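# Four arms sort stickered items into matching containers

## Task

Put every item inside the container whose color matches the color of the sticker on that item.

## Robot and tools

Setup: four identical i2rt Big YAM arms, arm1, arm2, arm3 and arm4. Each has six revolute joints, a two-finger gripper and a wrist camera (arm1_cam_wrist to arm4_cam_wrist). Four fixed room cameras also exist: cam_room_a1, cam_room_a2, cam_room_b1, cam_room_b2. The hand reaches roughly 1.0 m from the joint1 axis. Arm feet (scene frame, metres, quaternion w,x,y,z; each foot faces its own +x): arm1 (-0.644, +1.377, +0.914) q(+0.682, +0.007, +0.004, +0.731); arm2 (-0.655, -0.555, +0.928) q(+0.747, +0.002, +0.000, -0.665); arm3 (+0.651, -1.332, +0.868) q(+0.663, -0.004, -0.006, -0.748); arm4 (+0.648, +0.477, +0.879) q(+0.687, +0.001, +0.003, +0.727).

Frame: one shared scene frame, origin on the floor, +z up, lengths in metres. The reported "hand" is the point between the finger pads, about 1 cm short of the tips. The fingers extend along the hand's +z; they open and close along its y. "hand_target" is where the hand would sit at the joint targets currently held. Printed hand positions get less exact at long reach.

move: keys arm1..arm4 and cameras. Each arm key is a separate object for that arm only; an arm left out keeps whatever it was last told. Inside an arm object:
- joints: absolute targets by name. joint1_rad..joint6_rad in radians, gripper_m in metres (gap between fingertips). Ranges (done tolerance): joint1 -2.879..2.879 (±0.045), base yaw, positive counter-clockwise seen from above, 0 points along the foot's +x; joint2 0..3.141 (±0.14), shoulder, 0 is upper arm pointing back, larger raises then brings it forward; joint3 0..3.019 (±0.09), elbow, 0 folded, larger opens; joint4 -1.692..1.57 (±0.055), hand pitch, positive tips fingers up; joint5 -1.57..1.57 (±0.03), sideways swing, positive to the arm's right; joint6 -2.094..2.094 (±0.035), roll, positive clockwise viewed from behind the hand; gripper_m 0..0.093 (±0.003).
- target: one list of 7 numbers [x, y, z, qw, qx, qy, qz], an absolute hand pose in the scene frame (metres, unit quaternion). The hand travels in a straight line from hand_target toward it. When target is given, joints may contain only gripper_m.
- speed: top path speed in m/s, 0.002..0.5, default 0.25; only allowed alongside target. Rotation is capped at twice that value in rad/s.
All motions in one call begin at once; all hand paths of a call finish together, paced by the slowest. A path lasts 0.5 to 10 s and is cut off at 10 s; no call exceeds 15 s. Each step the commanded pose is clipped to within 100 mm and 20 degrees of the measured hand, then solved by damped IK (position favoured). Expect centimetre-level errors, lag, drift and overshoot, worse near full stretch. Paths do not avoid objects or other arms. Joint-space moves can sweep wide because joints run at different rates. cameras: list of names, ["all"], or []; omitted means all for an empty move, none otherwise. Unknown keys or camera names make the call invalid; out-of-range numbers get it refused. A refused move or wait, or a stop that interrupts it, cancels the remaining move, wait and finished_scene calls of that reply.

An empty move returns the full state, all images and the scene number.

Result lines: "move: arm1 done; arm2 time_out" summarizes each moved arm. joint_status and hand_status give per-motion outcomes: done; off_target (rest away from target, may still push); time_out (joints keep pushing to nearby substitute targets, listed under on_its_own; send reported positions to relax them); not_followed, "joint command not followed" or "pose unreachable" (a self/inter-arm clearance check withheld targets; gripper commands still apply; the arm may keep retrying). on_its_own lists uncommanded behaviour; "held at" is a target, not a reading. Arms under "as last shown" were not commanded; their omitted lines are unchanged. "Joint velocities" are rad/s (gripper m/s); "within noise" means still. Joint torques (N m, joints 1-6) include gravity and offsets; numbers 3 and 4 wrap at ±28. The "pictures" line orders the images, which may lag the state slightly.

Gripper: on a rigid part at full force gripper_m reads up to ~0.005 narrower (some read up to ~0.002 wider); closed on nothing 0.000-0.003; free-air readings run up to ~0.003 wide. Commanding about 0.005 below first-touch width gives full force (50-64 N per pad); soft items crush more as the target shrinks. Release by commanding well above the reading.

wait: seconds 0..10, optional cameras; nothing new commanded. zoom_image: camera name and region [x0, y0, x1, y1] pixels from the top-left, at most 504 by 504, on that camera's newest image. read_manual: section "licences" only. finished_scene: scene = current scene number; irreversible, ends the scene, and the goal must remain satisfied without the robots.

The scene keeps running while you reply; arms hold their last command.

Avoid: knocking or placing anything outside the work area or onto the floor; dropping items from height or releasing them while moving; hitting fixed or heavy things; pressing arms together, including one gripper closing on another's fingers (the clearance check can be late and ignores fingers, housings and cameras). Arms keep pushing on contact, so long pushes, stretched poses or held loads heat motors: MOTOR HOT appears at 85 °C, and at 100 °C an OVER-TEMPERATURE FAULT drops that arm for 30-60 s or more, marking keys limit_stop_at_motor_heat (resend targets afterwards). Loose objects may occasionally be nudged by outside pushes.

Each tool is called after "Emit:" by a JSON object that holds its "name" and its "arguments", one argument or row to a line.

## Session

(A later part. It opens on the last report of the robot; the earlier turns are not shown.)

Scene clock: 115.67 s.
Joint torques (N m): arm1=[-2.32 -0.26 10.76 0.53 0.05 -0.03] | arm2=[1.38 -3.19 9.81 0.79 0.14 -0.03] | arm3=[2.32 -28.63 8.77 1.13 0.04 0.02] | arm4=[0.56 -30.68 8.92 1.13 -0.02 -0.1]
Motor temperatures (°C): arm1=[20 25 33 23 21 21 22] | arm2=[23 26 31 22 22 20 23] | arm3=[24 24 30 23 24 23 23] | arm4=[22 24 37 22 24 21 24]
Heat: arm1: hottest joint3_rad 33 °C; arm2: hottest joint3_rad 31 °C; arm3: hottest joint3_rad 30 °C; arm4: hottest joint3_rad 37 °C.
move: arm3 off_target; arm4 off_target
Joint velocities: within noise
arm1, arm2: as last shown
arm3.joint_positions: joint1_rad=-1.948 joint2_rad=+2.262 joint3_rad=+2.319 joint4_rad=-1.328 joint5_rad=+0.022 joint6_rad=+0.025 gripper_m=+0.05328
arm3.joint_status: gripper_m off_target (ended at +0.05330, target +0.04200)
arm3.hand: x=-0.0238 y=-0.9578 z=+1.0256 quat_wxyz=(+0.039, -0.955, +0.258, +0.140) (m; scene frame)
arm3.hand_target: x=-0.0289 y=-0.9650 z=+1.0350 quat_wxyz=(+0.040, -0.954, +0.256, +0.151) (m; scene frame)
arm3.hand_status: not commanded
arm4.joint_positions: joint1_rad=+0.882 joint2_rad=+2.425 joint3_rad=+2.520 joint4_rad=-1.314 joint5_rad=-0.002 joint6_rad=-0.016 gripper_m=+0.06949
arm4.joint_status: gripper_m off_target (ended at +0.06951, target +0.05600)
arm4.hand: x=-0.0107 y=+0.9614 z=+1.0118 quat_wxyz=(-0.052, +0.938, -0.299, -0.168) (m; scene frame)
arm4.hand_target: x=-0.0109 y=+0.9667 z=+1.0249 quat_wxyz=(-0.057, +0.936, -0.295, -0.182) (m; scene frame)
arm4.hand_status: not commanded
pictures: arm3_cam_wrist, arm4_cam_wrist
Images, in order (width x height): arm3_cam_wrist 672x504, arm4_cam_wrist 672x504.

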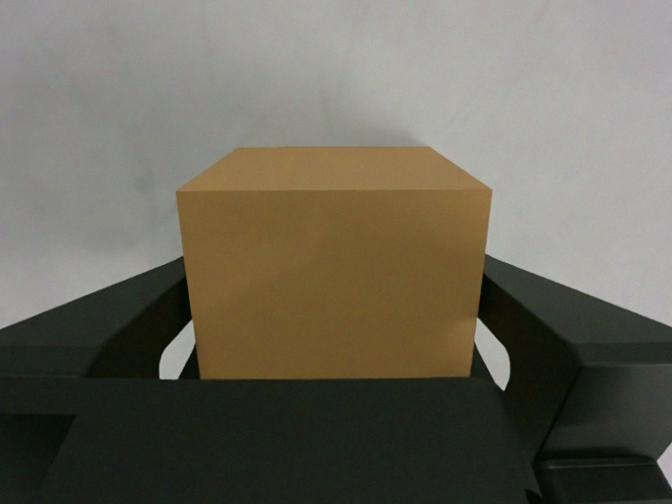

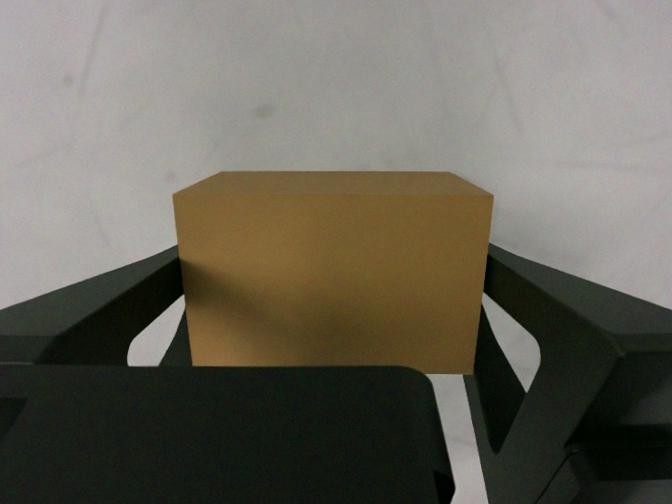

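Emit:
{"name": "move", "arguments": {
  "arm3": {"target":[0.015,-0.978,1.1,0.0405,-0.954,0.2556,0.1511],"speed":0.12},
  "arm4": {"target":[0.03,0.935,1.09,0.0574,-0.9362,0.2952,0.182],"speed":0.12}
}}

Emit:
{"name": "move", "arguments": {
  "arm3": {"target":[0.23,-1.085,1.15,0.0405,-0.954,0.2556,0.1511],"speed":0.2},
  "arm4": {"target":[0.255,0.755,1.15,0.0574,-0.9362,0.2952,0.182],"speed":0.2},
  "cameras": ["arm3_cam_wrist","arm4_cam_wrist"]
}}

Emit:
{"name": "move", "arguments": {
  "arm3": {"joints":{"joint2_rad":0.8,"joint3_rad":0.9,"joint4_rad":-1.25}},
  "arm4": {"joints":{"joint2_rad":0.8,"joint3_rad":0.9,"joint4_rad":-1.2}}
}}

Emit:
{"name": "move", "arguments": {
  "arm3": {"joints":{"joint1_rad":0.99}},
  "arm4": {"joints":{"joint1_rad":-1.134}}
}}

Emit:
{"name": "move", "arguments": {
  "arm3": {"target":[1.16,-1.76,0.93,0.144,0.1291,0.9809,-0.019],"speed":0.2},
  "arm4": {"target":[1.12,0.728,0.93,0.1755,-0.0858,0.9807,0.0154],"speed":0.2},
  "cameras": ["arm3_cam_wrist","arm4_cam_wrist","cam_room_a1","cam_room_a2"]
}}

Scene clock: 142.67 s.
Joint torques (N m): arm1=[-1.73 0.44 10.77 0.55 -0.01 -0.04] | arm2=[1.26 -3.25 9.83 0.81 0.15 -0.04] | arm3=[1.44 -26.05 9.01 0.31 -0.07 -0.1] | arm4=[1.08 -27.69 8.99 0.98 -0.01 -0.05]
Motor temperatures (°C): arm1=[20 24 33 23 21 21 22] | arm2=[23 25 31 22 22 20 23] | arm3=[24 28 29 23 24 23 24] | arm4=[22 29 36 22 24 21 26]
Heat: arm1: hottest joint3_rad 33 °C; arm2: hottest joint3_rad 31 °C; arm3: hottest joint3_rad 29 °C; arm4: hottest joint3_rad 36 °C.
move: arm3 done; arm4 done
Joint velocities: within noise
arm1, arm2: as last shown
arm3.joint_positions: joint1_rad=-1.948 joint2_rad=+2.098 joint3_rad=+2.218 joint4_rad=-1.366 joint5_rad=+0.021 joint6_rad=+0.025 gripper_m=+0.05327
arm3.joint_status: not commanded
arm3.hand: x=+0.0119 y=-0.9765 z=+1.0960 quat_wxyz=(+0.042, -0.953, +0.258, +0.152) (m; scene frame)
arm3.hand_target: x=+0.0149 y=-0.9780 z=+1.1000 quat_wxyz=(+0.040, -0.954, +0.256, +0.151) (m; scene frame)
arm3.hand_status: done (0.005 m and 0.3 deg from the pose sent, 0.086 m and 1.3 deg at the start)
arm4.joint_positions: joint1_rad=+0.882 joint2_rad=+2.198 joint3_rad=+2.295 joint4_rad=-1.303 joint5_rad=-0.002 joint6_rad=-0.016 gripper_m=+0.06949
arm4.joint_status: not commanded
arm4.hand: x=+0.0299 y=+0.9321 z=+1.0828 quat_wxyz=(-0.054, +0.937, -0.299, -0.174) (m; scene frame)
arm4.hand_target: x=+0.0300 y=+0.9348 z=+1.0901 quat_wxyz=(-0.057, +0.936, -0.295, -0.182) (m; scene frame)
arm4.hand_status: done (0.008 m and 1.1 deg from the pose sent, 0.092 m and 1.8 deg at the start)
pictures: none

Scene clock: 144.80 s.
Joint torques (N m): arm1=[-2.2 -0.21 10.73 0.47 0.05 -0.05] | arm2=[1.32 -3.19 9.8 0.77 0.14 -0.03] | arm3=[0.5 -13.63 9.02 0.47 -0.07 -0.12] | arm4=[1.32 -12.04 9.06 0.28 0.19 0.16]
Motor temperatures (°C): arm1=[20 24 33 23 21 21 22] | arm2=[23 25 31 22 22 20 23] | arm3=[24 28 29 23 24 23 24] | arm4=[22 29 36 22 24 21 26]
Heat: arm1: hottest joint3_rad 33 °C; arm2: hottest joint3_rad 31 °C; arm3: hottest joint3_rad 29 °C; arm4: hottest joint3_rad 36 °C.
move: arm3 done; arm4 done
Joint velocities: within noise
arm1, arm2: as last shown
arm3.joint_positions: joint1_rad=-1.953 joint2_rad=+1.403 joint3_rad=+1.423 joint4_rad=-1.262 joint5_rad=+0.015 joint6_rad=+0.010 gripper_m=+0.05327
arm3.joint_status: not commanded
arm3.hand: x=+0.2251 y=-1.0901 z=+1.1516 quat_wxyz=(+0.041, -0.954, +0.252, +0.154) (m; scene frame)
arm3.hand_target: x=+0.2300 y=-1.0851 z=+1.1499 quat_wxyz=(+0.040, -0.954, +0.256, +0.151) (m; scene frame)
arm3.hand_status: done (0.007 m and 0.5 deg from the pose sent, 0.250 m and 0.3 deg at the start)
arm4.joint_positions: joint1_rad=+0.898 joint2_rad=+1.354 joint3_rad=+1.315 joint4_rad=-1.141 joint5_rad=+0.002 joint6_rad=-0.014 gripper_m=+0.06949
arm4.joint_status: not commanded
arm4.hand: x=+0.2557 y=+0.7583 z=+1.1508 quat_wxyz=(-0.059, +0.936, -0.292, -0.186) (m; scene frame)
arm4.hand_target: x=+0.2550 y=+0.7551 z=+1.1500 quat_wxyz=(-0.057, +0.936, -0.295, -0.182) (m; scene frame)
arm4.hand_status: done (0.003 m and 0.6 deg from the pose sent, 0.294 m and 1.1 deg at the start)
pictures: arm3_cam_wrist, arm4_cam_wrist
Images, in order (width x height): arm3_cam_wrist 672x504, arm4_cam_wrist 672x504.

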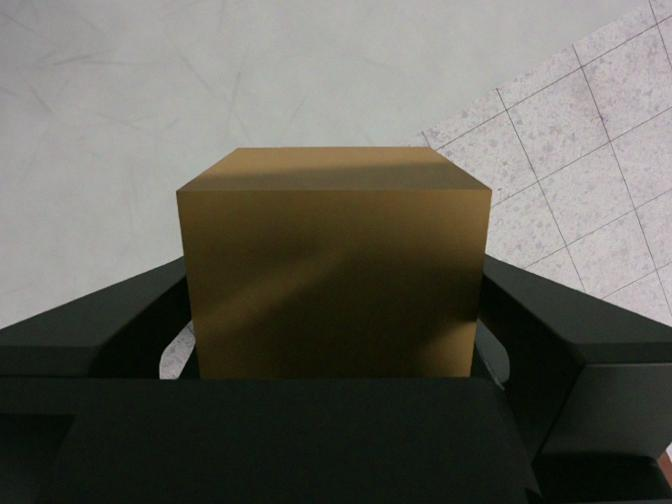

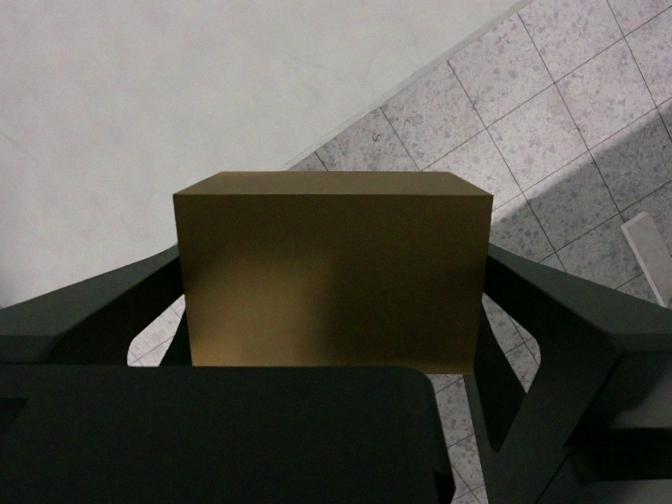

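Scene clock: 146.13 s.
Joint torques (N m): arm1=[-2.9 0.15 10.86 0.58 0.04 -0.05] | arm2=[1.26 -3.19 9.76 0.79 0.14 -0.03] | arm3=[0.26 -3.02 9.22 0.98 -0.07 -0.12] | arm4=[1.67 -2.55 9.26 0.61 0.19 0.17]
Motor temperatures (°C): arm1=[20 24 33 23 21 21 22] | arm2=[23 25 31 22 22 20 23] | arm3=[24 28 29 23 24 23 24] | arm4=[22 29 36 22 24 21 26]
Heat: arm1: hottest joint3_rad 33 °C; arm2: hottest joint3_rad 31 °C; arm3: hottest joint3_rad 29 °C; arm4: hottest joint3_rad 36 °C.
move: arm3 done; arm4 done
Joint velocities: within noise
arm1, arm2: as last shown
arm3.joint_positions: joint1_rad=-1.953 joint2_rad=+0.797 joint3_rad=+0.904 joint4_rad=-1.254 joint5_rad=+0.015 joint6_rad=+0.010 gripper_m=+0.05327
arm3.joint_status: all done
arm3.hand: x=+0.4003 y=-1.1868 z=+1.1287 quat_wxyz=(+0.052, -0.946, +0.251, +0.200) (m; scene frame)
arm3.hand_target: x=+0.4016 y=-1.1832 z=+1.1265 quat_wxyz=(+0.053, -0.945, +0.254, +0.198) (m; scene frame)
arm3.hand_status: not commanded
arm4.joint_positions: joint1_rad=+0.898 joint2_rad=+0.793 joint3_rad=+0.899 joint4_rad=-1.194 joint5_rad=+0.002 joint6_rad=-0.014 gripper_m=+0.06949
arm4.joint_status: all done
arm4.hand: x=+0.4055 y=+0.6521 z=+1.1484 quat_wxyz=(-0.073, +0.927, -0.289, -0.229) (m; scene frame)
arm4.hand_target: x=+0.4046 y=+0.6507 z=+1.1464 quat_wxyz=(-0.071, +0.927, -0.293, -0.223) (m; scene frame)
arm4.hand_status: not commanded
pictures: none

Scene clock: 148.47 s.
Joint torques (N m): arm1=[-2.61 -0.21 10.84 0.44 0.03 -0.03] | arm2=[1.2 -3.19 9.78 0.79 0.14 -0.03] | arm3=[1.85 -3.14 9.21 1.06 0.14 -0.11] | arm4=[0.5 -3.14 9.2 0.47 0.02 0.15]
Motor temperatures (°C): arm1=[20 24 33 23 21 21 22] | arm2=[23 25 31 22 22 20 23] | arm3=[24 28 29 23 24 23 24] | arm4=[22 29 36 22 24 21 26]
Heat: arm1: hottest joint3_rad 33 °C; arm2: hottest joint3_rad 31 °C; arm3: hottest joint3_rad 29 °C; arm4: hottest joint3_rad 36 °C.
move: arm3 done; arm4 done
Joint velocities: within noise
arm1.joint_positions: joint1_rad=-2.245 joint2_rad=+0.798 joint3_rad=+0.901 joint4_rad=-1.494 joint5_rad=-0.007 joint6_rad=+0.004 gripper_m=+0.08996
arm1.joint_status: not commanded
arm1.hand: x=-0.4502 y=+1.2464 z=+1.1548 quat_wxyz=(-0.078, -0.298, -0.951, +0.024) (m; scene frame)
arm1.hand_target: x=-0.4522 y=+1.2456 z=+1.1542 quat_wxyz=(-0.075, -0.298, -0.951, +0.024) (m; scene frame)
arm1.hand_status: not commanded
arm2.joint_positions: joint1_rad=+0.914 joint2_rad=+0.797 joint3_rad=+0.914 joint4_rad=-1.492 joint5_rad=+0.001 joint6_rad=+0.014 gripper_m=+0.07993
arm2.joint_status: not commanded
arm2.hand: x=-0.4557 y=-0.6766 z=+1.1786 quat_wxyz=(-0.095, -0.272, -0.957, +0.024) (m; scene frame)
arm2.hand_target: x=-0.4590 y=-0.6735 z=+1.1715 quat_wxyz=(-0.082, -0.265, -0.961, +0.023) (m; scene frame)
arm2.hand_status: not commanded
arm3.joint_positions: joint1_rad=+0.981 joint2_rad=+0.801 joint3_rad=+0.904 joint4_rad=-1.254 joint5_rad=+0.010 joint6_rad=+0.008 gripper_m=+0.05327
arm3.joint_status: all done
arm3.hand: x=+0.8673 y=-1.5176 z=+1.1328 quat_wxyz=(-0.197, -0.344, -0.915, +0.083) (m; scene frame)
arm3.hand_target: x=+0.8690 y=-1.5159 z=+1.1317 quat_wxyz=(-0.197, -0.337, -0.917, +0.084) (m; scene frame)
arm3.hand_status: not commanded
arm4.joint_positions: joint1_rad=-1.132 joint2_rad=+0.793 joint3_rad=+0.899 joint4_rad=-1.194 joint5_rad=+0.007 joint6_rad=-0.011 gripper_m=+0.06951
arm4.joint_status: all done
arm4.hand: x=+0.9134 y=+0.6189 z=+1.1459 quat_wxyz=(-0.230, +0.242, -0.941, -0.053) (m; scene frame)
arm4.hand_target: x=+0.9134 y=+0.6186 z=+1.1441 quat_wxyz=(-0.224, +0.237, -0.944, -0.053) (m; scene frame)
arm4.hand_status: not commanded
pictures: none

Scene clock: 151.30 s.
Joint torques (N m): arm1=[-2.67 -0.03 10.78 0.53 0.06 -0.04] | arm2=[1.32 -3.14 9.78 0.83 0.13 -0.02] | arm3=[0.03 -22.12 12.72 0.12 -0.22 -0.09] | arm4=[1.32 -15.21 10.47 0.95 0.3 0.16]
Motor temperatures (°C): arm1=[20 24 33 23 21 21 22] | arm2=[23 25 31 22 22 20 23] | arm3=[24 27 29 23 24 23 24] | arm4=[22 28 36 22 24 21 26]
Heat: arm1: hottest joint3_rad 33 °C; arm2: hottest joint3_rad 31 °C; arm3: hottest joint3_rad 29 °C; arm4: hottest joint3_rad 36 °C.
move: arm3 off_target; arm4 off_target
Joint velocities: within noise
arm1, arm2: as last shown
arm3.joint_positions: joint1_rad=+0.970 joint2_rad=+2.026 joint3_rad=+1.584 joint4_rad=-0.921 joint5_rad=-0.137 joint6_rad=-0.447 gripper_m=+0.05327
arm3.joint_status: not commanded
arm3.hand: x=+1.1510 y=-1.7397 z=+0.9101 quat_wxyz=(-0.125, -0.128, -0.984, +0.007) (m; scene frame)
arm3.hand_target: x=+1.1589 y=-1.7594 z=+0.9305 quat_wxyz=(-0.144, -0.129, -0.981, +0.020) (m; scene frame)
arm3.hand_status: off_target (0.030 m and 2.6 deg from the pose sent, 0.431 m and 27.5 deg at the start)
arm4.joint_positions: joint1_rad=-1.107 joint2_rad=+1.675 joint3_rad=+1.051 joint4_rad=-0.657 joint5_rad=+0.115 joint6_rad=+0.319 gripper_m=+0.06951
arm4.joint_status: not commanded
arm4.hand: x=+1.1000 y=+0.7127 z=+0.9165 quat_wxyz=(-0.152, +0.091, -0.984, -0.005) (m; scene frame)
arm4.hand_target: x=+1.1189 y=+0.7276 z=+0.9307 quat_wxyz=(-0.175, +0.086, -0.981, -0.016) (m; scene frame)
arm4.hand_status: off_target (0.029 m and 3.0 deg from the pose sent, 0.318 m and 20.0 deg at the start)
pictures: arm3_cam_wrist, arm4_cam_wrist, cam_room_a1, cam_room_a2
Images, in order (width x height): arm3_cam_wrist 672x504, arm4_cam_wrist 672x504, cam_room_a1 672x504, cam_room_a2 672x504.

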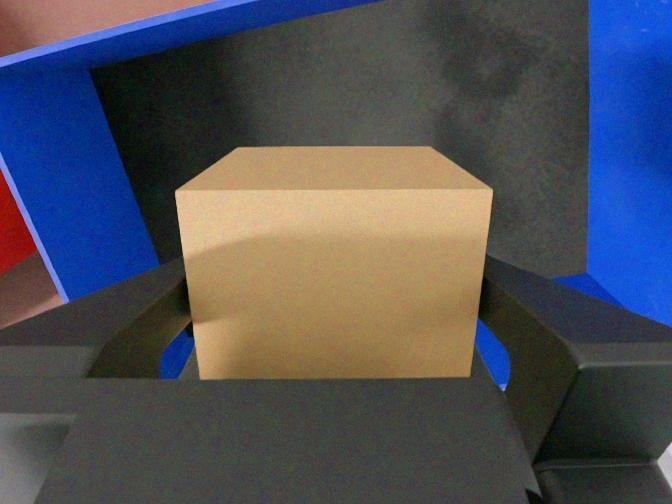

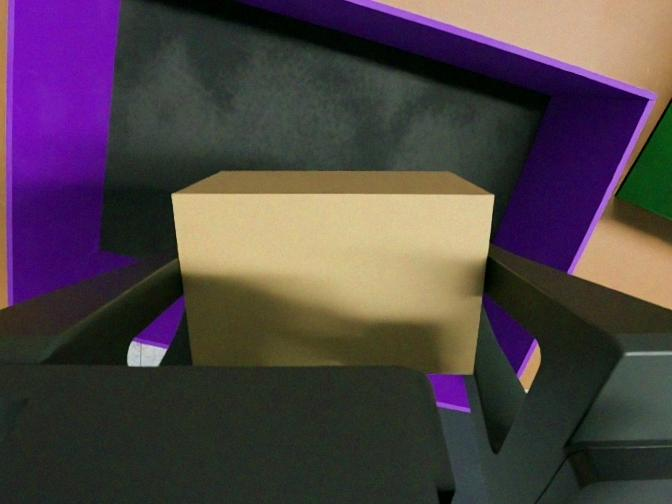

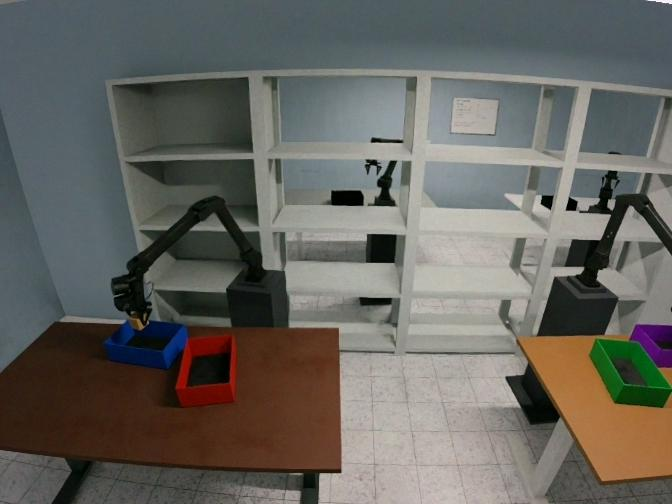

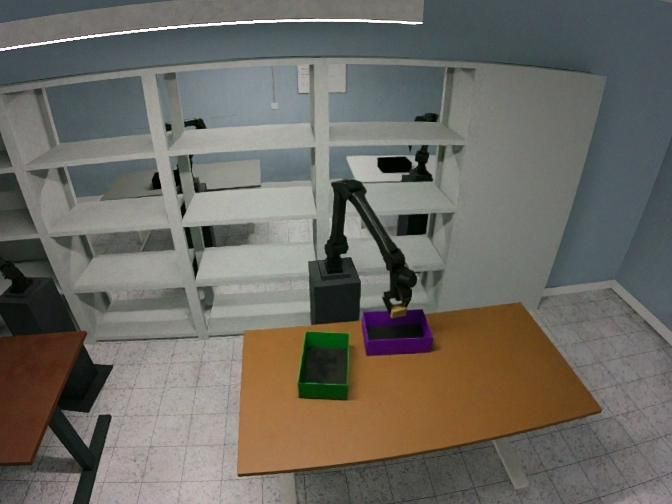

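Emit:
{"name": "move", "arguments": {
  "arm3": {"target":[1.149,-1.759,0.82,0.144,0.1291,0.9809,-0.019],"speed":0.12},
  "arm4": {"target":[1.094,0.73,0.81,0.1755,-0.0858,0.9807,0.0154],"speed":0.12},
  "cameras": ["arm3_cam_wrist","arm4_cam_wrist"]
}}

Scene clock: 160.83 s.
Joint torques (N m): arm1=[-2.2 -0.03 10.88 0.55 0.01 -0.08] | arm2=[1.2 -3.25 9.78 0.79 0.14 -0.03] | arm3=[0.09 -22.24 7.41 1.03 -0.21 -0.12] | arm4=[1.03 -15.5 5.72 1.03 0.33 0.2]
Motor temperatures (°C): arm1=[20 24 33 23 21 21 22] | arm2=[23 25 31 22 22 20 23] | arm3=[24 27 30 23 24 23 24] | arm4=[22 27 36 22 24 21 26]
Heat: arm1: hottest joint3_rad 33 °C; arm2: hottest joint3_rad 31 °C; arm3: hottest joint3_rad 30 °C; arm4: hottest joint3_rad 36 °C.
move: arm3 off_target; arm4 done
Joint velocities: within noise
arm1, arm2: as last shown
arm3.joint_positions: joint1_rad=+0.961 joint2_rad=+2.142 joint3_rad=+1.520 joint4_rad=-0.703 joint5_rad=-0.140 joint6_rad=-0.456 gripper_m=+0.05327
arm3.joint_status: not commanded
arm3.hand: x=+1.1541 y=-1.7509 z=+0.8247 quat_wxyz=(-0.142, -0.126, -0.982, +0.018) (m; scene frame)
arm3.hand_target: x=+1.1488 y=-1.7588 z=+0.8200 quat_wxyz=(-0.144, -0.129, -0.981, +0.019) (m; scene frame)
arm3.hand_status: off_target (0.011 m and 0.5 deg from the pose sent, 0.092 m and 2.6 deg at the start)
arm4.joint_positions: joint1_rad=-1.074 joint2_rad=+1.862 joint3_rad=+0.951 joint4_rad=-0.329 joint5_rad=+0.126 joint6_rad=+0.351 gripper_m=+0.06951
arm4.joint_status: not commanded
arm4.hand: x=+1.0931 y=+0.7260 z=+0.8149 quat_wxyz=(-0.173, +0.089, -0.981, -0.014) (m; scene frame)
arm4.hand_target: x=+1.0938 y=+0.7299 z=+0.8101 quat_wxyz=(-0.175, +0.086, -0.981, -0.015) (m; scene frame)
arm4.hand_status: done (0.006 m and 0.6 deg from the pose sent, 0.108 m and 3.0 deg at the start)
pictures: arm3_cam_wrist, arm4_cam_wrist
Images, in order (width x height): arm3_cam_wrist 672x504, arm4_cam_wrist 672x504.

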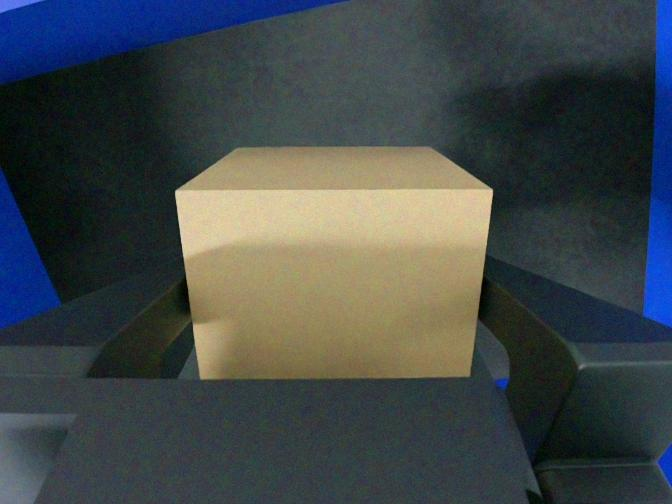

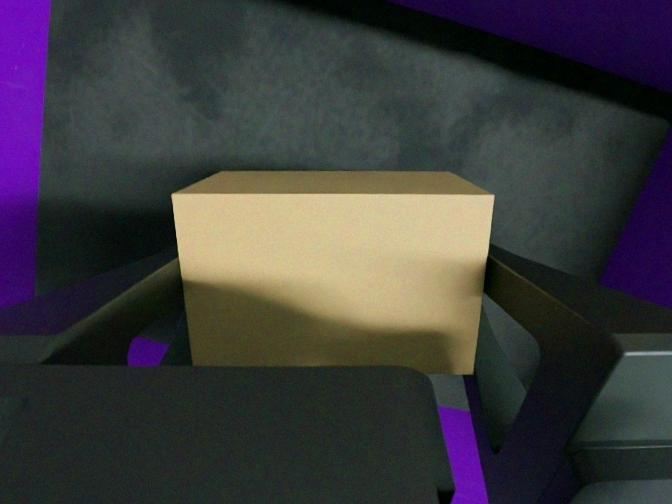

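Emit:
{"name": "move", "arguments": {
  "arm3": {"target":[1.149,-1.759,0.77,0.144,0.1291,0.9809,-0.019],"speed":0.06},
  "arm4": {"target":[1.102,0.73,0.757,0.1755,-0.0858,0.9807,0.0154],"speed":0.06}
}}

Emit:
{"name": "move", "arguments": {
  "arm3": {"target":[1.149,-1.759,0.75,0.144,0.1291,0.9809,-0.019],"speed":0.04},
  "arm4": {"target":[1.102,0.73,0.735,0.1755,-0.0858,0.9807,0.0154],"speed":0.04}
}}

Emit:
{"name": "move", "arguments": {
  "arm3": {"target":[1.149,-1.759,0.738,0.144,0.1291,0.9809,-0.019],"speed":0.03},
  "arm4": {"target":[1.102,0.73,0.725,0.1755,-0.0858,0.9807,0.0154],"speed":0.03},
  "cameras": ["arm3_cam_wrist","arm4_cam_wrist"]
}}

Scene clock: 171.60 s.
Joint torques (N m): arm1=[-2.84 -0.44 10.78 0.58 0.05 -0.04] | arm2=[1.26 -3.14 9.8 0.77 0.14 -0.03] | arm3=[0.15 -21.89 6.86 1.11 -0.21 -0.12] | arm4=[0.44 -15.74 6.11 1.03 0.24 0.1]
Motor temperatures (°C): arm1=[20 24 33 23 21 21 21] | arm2=[23 25 31 22 22 20 23] | arm3=[24 27 30 23 24 23 24] | arm4=[22 26 34 22 24 21 26]
Heat: arm1: hottest joint3_rad 33 °C; arm2: hottest joint3_rad 31 °C; arm3: hottest joint3_rad 30 °C; arm4: hottest joint3_rad 34 °C.
move: arm3 off_target; arm4 off_target
Joint velocities: within noise
arm1, arm2: as last shown
arm3.joint_positions: joint1_rad=+0.961 joint2_rad=+2.218 joint3_rad=+1.510 joint4_rad=-0.610 joint5_rad=-0.140 joint6_rad=-0.456 gripper_m=+0.05327
arm3.joint_status: not commanded
arm3.hand: x=+1.1558 y=-1.7530 z=+0.7787 quat_wxyz=(-0.145, -0.126, -0.981, +0.020) (m; scene frame)
arm3.hand_target: x=+1.1489 y=-1.7588 z=+0.7701 quat_wxyz=(-0.144, -0.129, -0.981, +0.019) (m; scene frame)
arm3.hand_status: off_target (0.013 m and 0.4 deg from the pose sent, 0.056 m and 0.5 deg at the start)
arm4.joint_positions: joint1_rad=-1.074 joint2_rad=+1.995 joint3_rad=+0.951 joint4_rad=-0.208 joint5_rad=+0.126 joint6_rad=+0.351 gripper_m=+0.06951
arm4.joint_status: not commanded
arm4.hand: x=+1.0921 y=+0.7253 z=+0.7596 quat_wxyz=(-0.167, +0.090, -0.982, -0.012) (m; scene frame)
arm4.hand_target: x=+1.1017 y=+0.7298 z=+0.7572 quat_wxyz=(-0.176, +0.086, -0.981, -0.015) (m; scene frame)
arm4.hand_status: off_target (0.011 m and 1.1 deg from the pose sent, 0.059 m and 0.6 deg at the start)
pictures: none

Scene clock: 172.67 s.
Joint torques (N m): arm1=[-2.9 0.26 10.73 0.4 0.01 -0.06] | arm2=[1.14 -3.14 9.81 0.81 0.13 -0.04] | arm3=[0.09 -22.07 6.61 1.13 -0.21 -0.11] | arm4=[0.32 -16.03 5.96 1.06 0.24 0.07]
Motor temperatures (°C): arm1=[20 24 33 23 21 21 21] | arm2=[23 25 31 22 22 20 23] | arm3=[24 27 30 23 24 23 24] | arm4=[22 26 34 22 24 21 26]
Heat: arm1: hottest joint3_rad 33 °C; arm2: hottest joint3_rad 31 °C; arm3: hottest joint3_rad 30 °C; arm4: hottest joint3_rad 34 °C.
move: arm3 off_target; arm4 off_target
Joint velocities: within noise
arm1, arm2: as last shown
arm3.joint_positions: joint1_rad=+0.961 joint2_rad=+2.253 joint3_rad=+1.510 joint4_rad=-0.575 joint5_rad=-0.140 joint6_rad=-0.456 gripper_m=+0.05327
arm3.joint_status: not commanded
arm3.hand: x=+1.1558 y=-1.7533 z=+0.7586 quat_wxyz=(-0.144, -0.126, -0.981, +0.019) (m; scene frame)
arm3.hand_target: x=+1.1489 y=-1.7588 z=+0.7502 quat_wxyz=(-0.144, -0.129, -0.981, +0.019) (m; scene frame)
arm3.hand_status: off_target (0.012 m and 0.4 deg from the pose sent, 0.030 m and 0.4 deg at the start)
arm4.joint_positions: joint1_rad=-1.074 joint2_rad=+2.045 joint3_rad=+0.951 joint4_rad=-0.158 joint5_rad=+0.126 joint6_rad=+0.351 gripper_m=+0.06951
arm4.joint_status: not commanded
arm4.hand: x=+1.0910 y=+0.7246 z=+0.7388 quat_wxyz=(-0.167, +0.090, -0.982, -0.012) (m; scene frame)
arm4.hand_target: x=+1.1017 y=+0.7298 z=+0.7354 quat_wxyz=(-0.175, +0.086, -0.981, -0.015) (m; scene frame)
arm4.hand_status: off_target (0.013 m and 1.2 deg from the pose sent, 0.027 m and 1.1 deg at the start)
pictures: none

Scene clock: 173.63 s.
Joint torques (N m): arm1=[-2.78 0.26 10.84 0.42 -0.01 -0.1] | arm2=[1.38 -3.25 9.76 0.81 0.14 -0.03] | arm3=[0.09 -21.42 6.63 1.06 -0.19 -0.11] | arm4=[0.32 -14.21 6.19 1.16 0.24 0.1]
Motor temperatures (°C): arm1=[20 24 33 23 21 21 21] | arm2=[23 25 31 22 22 20 23] | arm3=[24 27 30 23 24 23 24] | arm4=[22 26 34 22 24 21 26]
Heat: arm1: hottest joint3_rad 33 °C; arm2: hottest joint3_rad 31 °C; arm3: hottest joint3_rad 30 °C; arm4: hottest joint3_rad 34 °C.
move: arm3 off_target; arm4 off_target
Joint velocities: within noise
arm1, arm2: as last shown
arm3.joint_positions: joint1_rad=+0.961 joint2_rad=+2.266 joint3_rad=+1.510 joint4_rad=-0.553 joint5_rad=-0.141 joint6_rad=-0.456 gripper_m=+0.05327
arm3.joint_status: not commanded
arm3.hand: x=+1.1575 y=-1.7547 z=+0.7520 quat_wxyz=(-0.149, -0.125, -0.981, +0.022) (m; scene frame)
arm3.hand_target: x=+1.1488 y=-1.7586 z=+0.7383 quat_wxyz=(-0.144, -0.129, -0.981, +0.019) (m; scene frame)
arm3.hand_status: off_target (0.017 m and 0.8 deg from the pose sent, 0.022 m and 0.4 deg at the start)
arm4.joint_positions: joint1_rad=-1.074 joint2_rad=+2.050 joint3_rad=+0.951 joint4_rad=-0.137 joint5_rad=+0.126 joint6_rad=+0.351 gripper_m=+0.06951
arm4.joint_status: not commanded
arm4.hand: x=+1.0941 y=+0.7266 z=+0.7381 quat_wxyz=(-0.174, +0.089, -0.980, -0.015) (m; scene frame)
arm4.hand_target: x=+1.1014 y=+0.7297 z=+0.7254 quat_wxyz=(-0.176, +0.086, -0.981, -0.015) (m; scene frame)
arm4.hand_status: off_target (0.016 m and 0.4 deg from the pose sent, 0.018 m and 1.2 deg at the start)
pictures: arm3_cam_wrist, arm4_cam_wrist
Images, in order (width x height): arm3_cam_wrist 672x504, arm4_cam_wrist 672x504.

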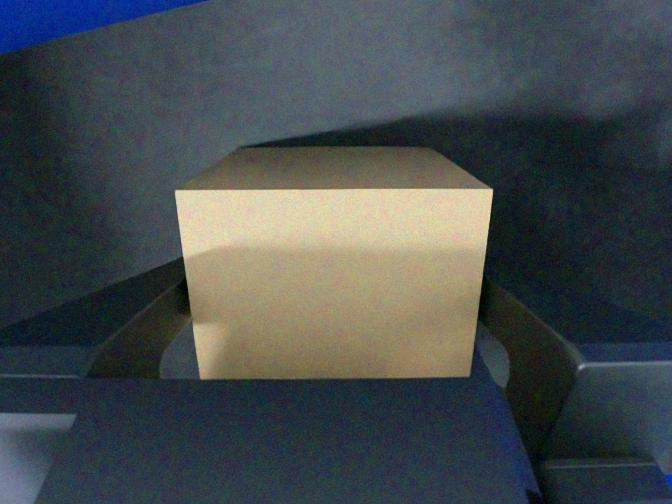

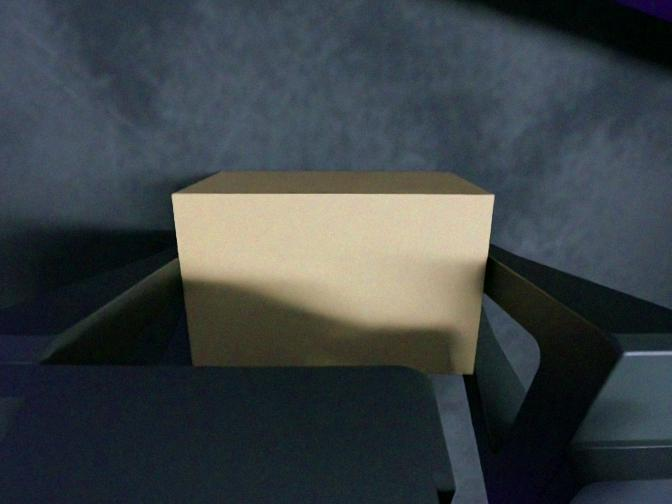

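Emit:
{"name": "move", "arguments": {
  "arm3": {"target":[1.149,-1.759,0.732,0.144,0.1291,0.9809,-0.019],"speed":0.03}
}}

Emit:
{"name": "move", "arguments": {
  "arm3": {"joints":{"gripper_m":0.08}},
  "arm4": {"joints":{"gripper_m":0.09}}
}}

Emit:
{"name": "move", "arguments": {
  "arm3": {"target":[1.11,-1.73,0.98,0.144,0.1291,0.9809,-0.019],"speed":0.2},
  "arm4": {"target":[1.06,0.71,0.98,0.1755,-0.0858,0.9807,0.0154],"speed":0.2},
  "cameras": ["arm3_cam_wrist","arm4_cam_wrist","cam_room_a1","cam_room_a2"]
}}

Scene clock: 179.27 s.
Joint torques (N m): arm1=[-2.49 -0.32 10.96 0.5 0.06 -0.05] | arm2=[1.26 -3.31 9.83 0.84 0.14 -0.03] | arm3=[0.09 -20.54 6.65 1.29 -0.17 -0.11] | arm4=[0.73 -14.45 6.15 1.1 0.22 0.11]
Motor temperatures (°C): arm1=[20 24 33 23 21 21 21] | arm2=[23 25 31 22 22 20 23] | arm3=[24 27 29 23 24 23 24] | arm4=[22 26 33 22 24 21 26]
Heat: arm1: hottest joint3_rad 33 °C; arm2: hottest joint3_rad 31 °C; arm3: hottest joint3_rad 29 °C; arm4: hottest joint3_rad 33 °C.
move: arm3 off_target
Joint velocities: within noise
arm1, arm2, arm4: as last shown
arm3.joint_positions: joint1_rad=+0.961 joint2_rad=+2.266 joint3_rad=+1.510 joint4_rad=-0.549 joint5_rad=-0.141 joint6_rad=-0.456 gripper_m=+0.05327
arm3.joint_status: not commanded
arm3.hand: x=+1.1582 y=-1.7552 z=+0.7518 quat_wxyz=(-0.150, -0.125, -0.980, +0.023) (m; scene frame)
arm3.hand_target: x=+1.1486 y=-1.7584 z=+0.7324 quat_wxyz=(-0.144, -0.129, -0.981, +0.019) (m; scene frame)
arm3.hand_status: off_target (0.022 m and 1.0 deg from the pose sent, 0.022 m and 0.8 deg at the start)
pictures: none

Scene clock: 179.87 s.
Joint torques (N m): arm1=[-2.55 -0.15 10.81 0.5 0.03 -0.04] | arm2=[1.2 -3.25 9.81 0.79 0.14 -0.03] | arm3=[0.15 -21.48 6.56 0.96 -0.13 -0.11] | arm4=[0.62 -14.68 5.75 0.98 0.24 0.08]
Motor temperatures (°C): arm1=[20 24 33 23 21 21 21] | arm2=[23 25 31 22 22 20 23] | arm3=[24 27 29 23 24 23 24] | arm4=[22 26 33 22 24 21 26]
Heat: arm1: hottest joint3_rad 33 °C; arm2: hottest joint3_rad 31 °C; arm3: hottest joint3_rad 29 °C; arm4: hottest joint3_rad 33 °C.
move: arm3 done; arm4 done
Joint velocities: within noise
arm1, arm2: as last shown
arm3.joint_positions: joint1_rad=+0.960 joint2_rad=+2.273 joint3_rad=+1.510 joint4_rad=-0.541 joint5_rad=-0.142 joint6_rad=-0.456 gripper_m=+0.07996
arm3.joint_status: all done
arm3.hand: x=+1.1580 y=-1.7558 z=+0.7480 quat_wxyz=(-0.151, -0.125, -0.980, +0.023) (m; scene frame)
arm3.hand_target: x=+1.1487 y=-1.7584 z=+0.7325 quat_wxyz=(-0.144, -0.129, -0.981, +0.019) (m; scene frame)
arm3.hand_status: not commanded
arm4.joint_positions: joint1_rad=-1.074 joint2_rad=+2.058 joint3_rad=+0.956 joint4_rad=-0.133 joint5_rad=+0.126 joint6_rad=+0.351 gripper_m=+0.08991
arm4.joint_status: all done
arm4.hand: x=+1.0953 y=+0.7273 z=+0.7359 quat_wxyz=(-0.175, +0.089, -0.980, -0.015) (m; scene frame)
arm4.hand_target: x=+1.1014 y=+0.7296 z=+0.7254 quat_wxyz=(-0.175, +0.086, -0.981, -0.015) (m; scene frame)
arm4.hand_status: not commanded
pictures: none

Scene clock: 181.87 s.
Joint torques (N m): arm1=[-2.37 0.26 10.8 0.55 0.04 -0.1] | arm2=[1.26 -3.19 9.81 0.79 0.14 -0.03] | arm3=[-0.03 -19.9 11.49 0.09 -0.2 -0.12] | arm4=[1.49 -12.98 10.47 0.13 0.32 0.18]
Motor temperatures (°C): arm1=[20 24 33 23 21 21 21] | arm2=[23 25 31 22 22 20 23] | arm3=[24 27 29 23 24 23 24] | arm4=[22 26 33 22 24 21 26]
Heat: arm1: hottest joint3_rad 33 °C; arm2: hottest joint3_rad 31 °C; arm3: hottest joint3_rad 29 °C; arm4: hottest joint3_rad 33 °C.
move: arm3 off_target; arm4 off_target
Joint velocities: within noise
arm1.joint_positions: joint1_rad=-2.245 joint2_rad=+0.798 joint3_rad=+0.901 joint4_rad=-1.494 joint5_rad=-0.007 joint6_rad=+0.004 gripper_m=+0.08996
arm1.joint_status: not commanded
arm1.hand: x=-0.4502 y=+1.2464 z=+1.1548 quat_wxyz=(-0.078, -0.298, -0.951, +0.024) (m; scene frame)
arm1.hand_target: x=-0.4522 y=+1.2456 z=+1.1542 quat_wxyz=(-0.075, -0.298, -0.951, +0.024) (m; scene frame)
arm1.hand_status: not commanded
arm2.joint_positions: joint1_rad=+0.914 joint2_rad=+0.797 joint3_rad=+0.914 joint4_rad=-1.492 joint5_rad=+0.001 joint6_rad=+0.014 gripper_m=+0.07993
arm2.joint_status: not commanded
arm2.hand: x=-0.4557 y=-0.6766 z=+1.1786 quat_wxyz=(-0.095, -0.272, -0.957, +0.024) (m; scene frame)
arm2.hand_target: x=-0.4590 y=-0.6735 z=+1.1715 quat_wxyz=(-0.082, -0.265, -0.961, +0.023) (m; scene frame)
arm2.hand_status: not commanded
arm3.joint_positions: joint1_rad=+0.949 joint2_rad=+1.842 joint3_rad=+1.455 joint4_rad=-0.962 joint5_rad=-0.143 joint6_rad=-0.468 gripper_m=+0.07996
arm3.joint_status: not commanded
arm3.hand: x=+1.1070 y=-1.7156 z=+0.9660 quat_wxyz=(-0.133, -0.127, -0.983, +0.011) (m; scene frame)
arm3.hand_target: x=+1.1095 y=-1.7297 z=+0.9802 quat_wxyz=(-0.144, -0.129, -0.981, +0.019) (m; scene frame)
arm3.hand_status: off_target (0.020 m and 1.6 deg from the pose sent, 0.238 m and 1.0 deg at the start)
arm4.joint_positions: joint1_rad=-1.072 joint2_rad=+1.474 joint3_rad=+0.948 joint4_rad=-0.740 joint5_rad=+0.127 joint6_rad=+0.353 gripper_m=+0.08992
arm4.joint_status: not commanded
arm4.hand: x=+1.0486 y=+0.6992 z=+0.9634 quat_wxyz=(-0.161, +0.090, -0.983, -0.009) (m; scene frame)
arm4.hand_target: x=+1.0595 y=+0.7098 z=+0.9802 quat_wxyz=(-0.176, +0.086, -0.981, -0.016) (m; scene frame)
arm4.hand_status: off_target (0.023 m and 1.9 deg from the pose sent, 0.247 m and 0.4 deg at the start)
pictures: arm3_cam_wrist, arm4_cam_wrist, cam_room_a1, cam_room_a2
Images, in order (width x height): arm3_cam_wrist 672x504, arm4_cam_wrist 672x504, cam_room_a1 672x504, cam_room_a2 672x504.

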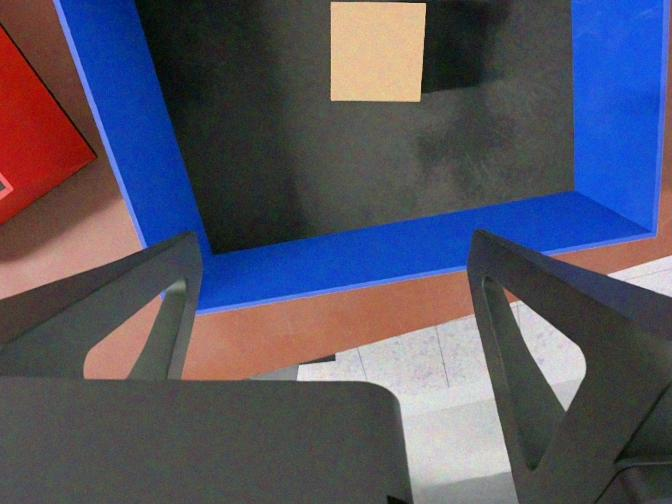

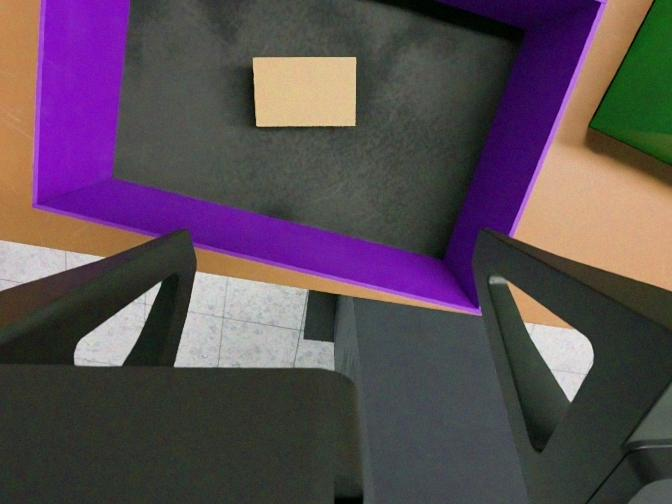

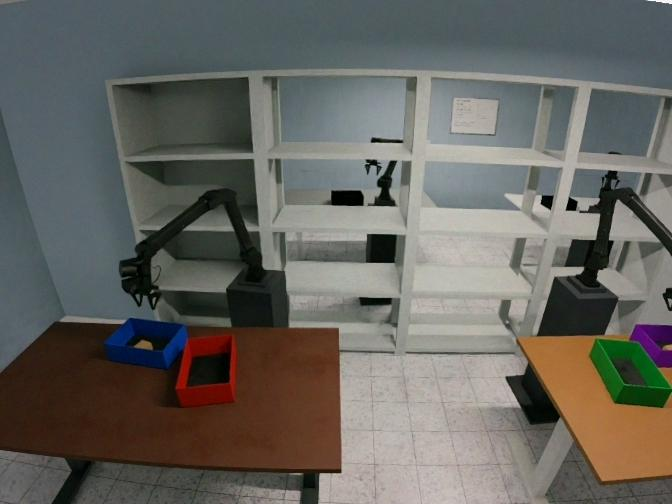

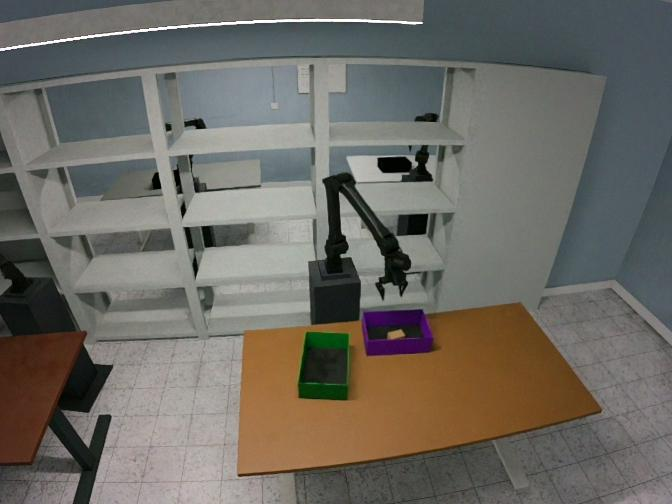

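Emit:
{"name": "finished_scene", "arguments": {
  "scene": 3
}}

The scene is finished: the task was done.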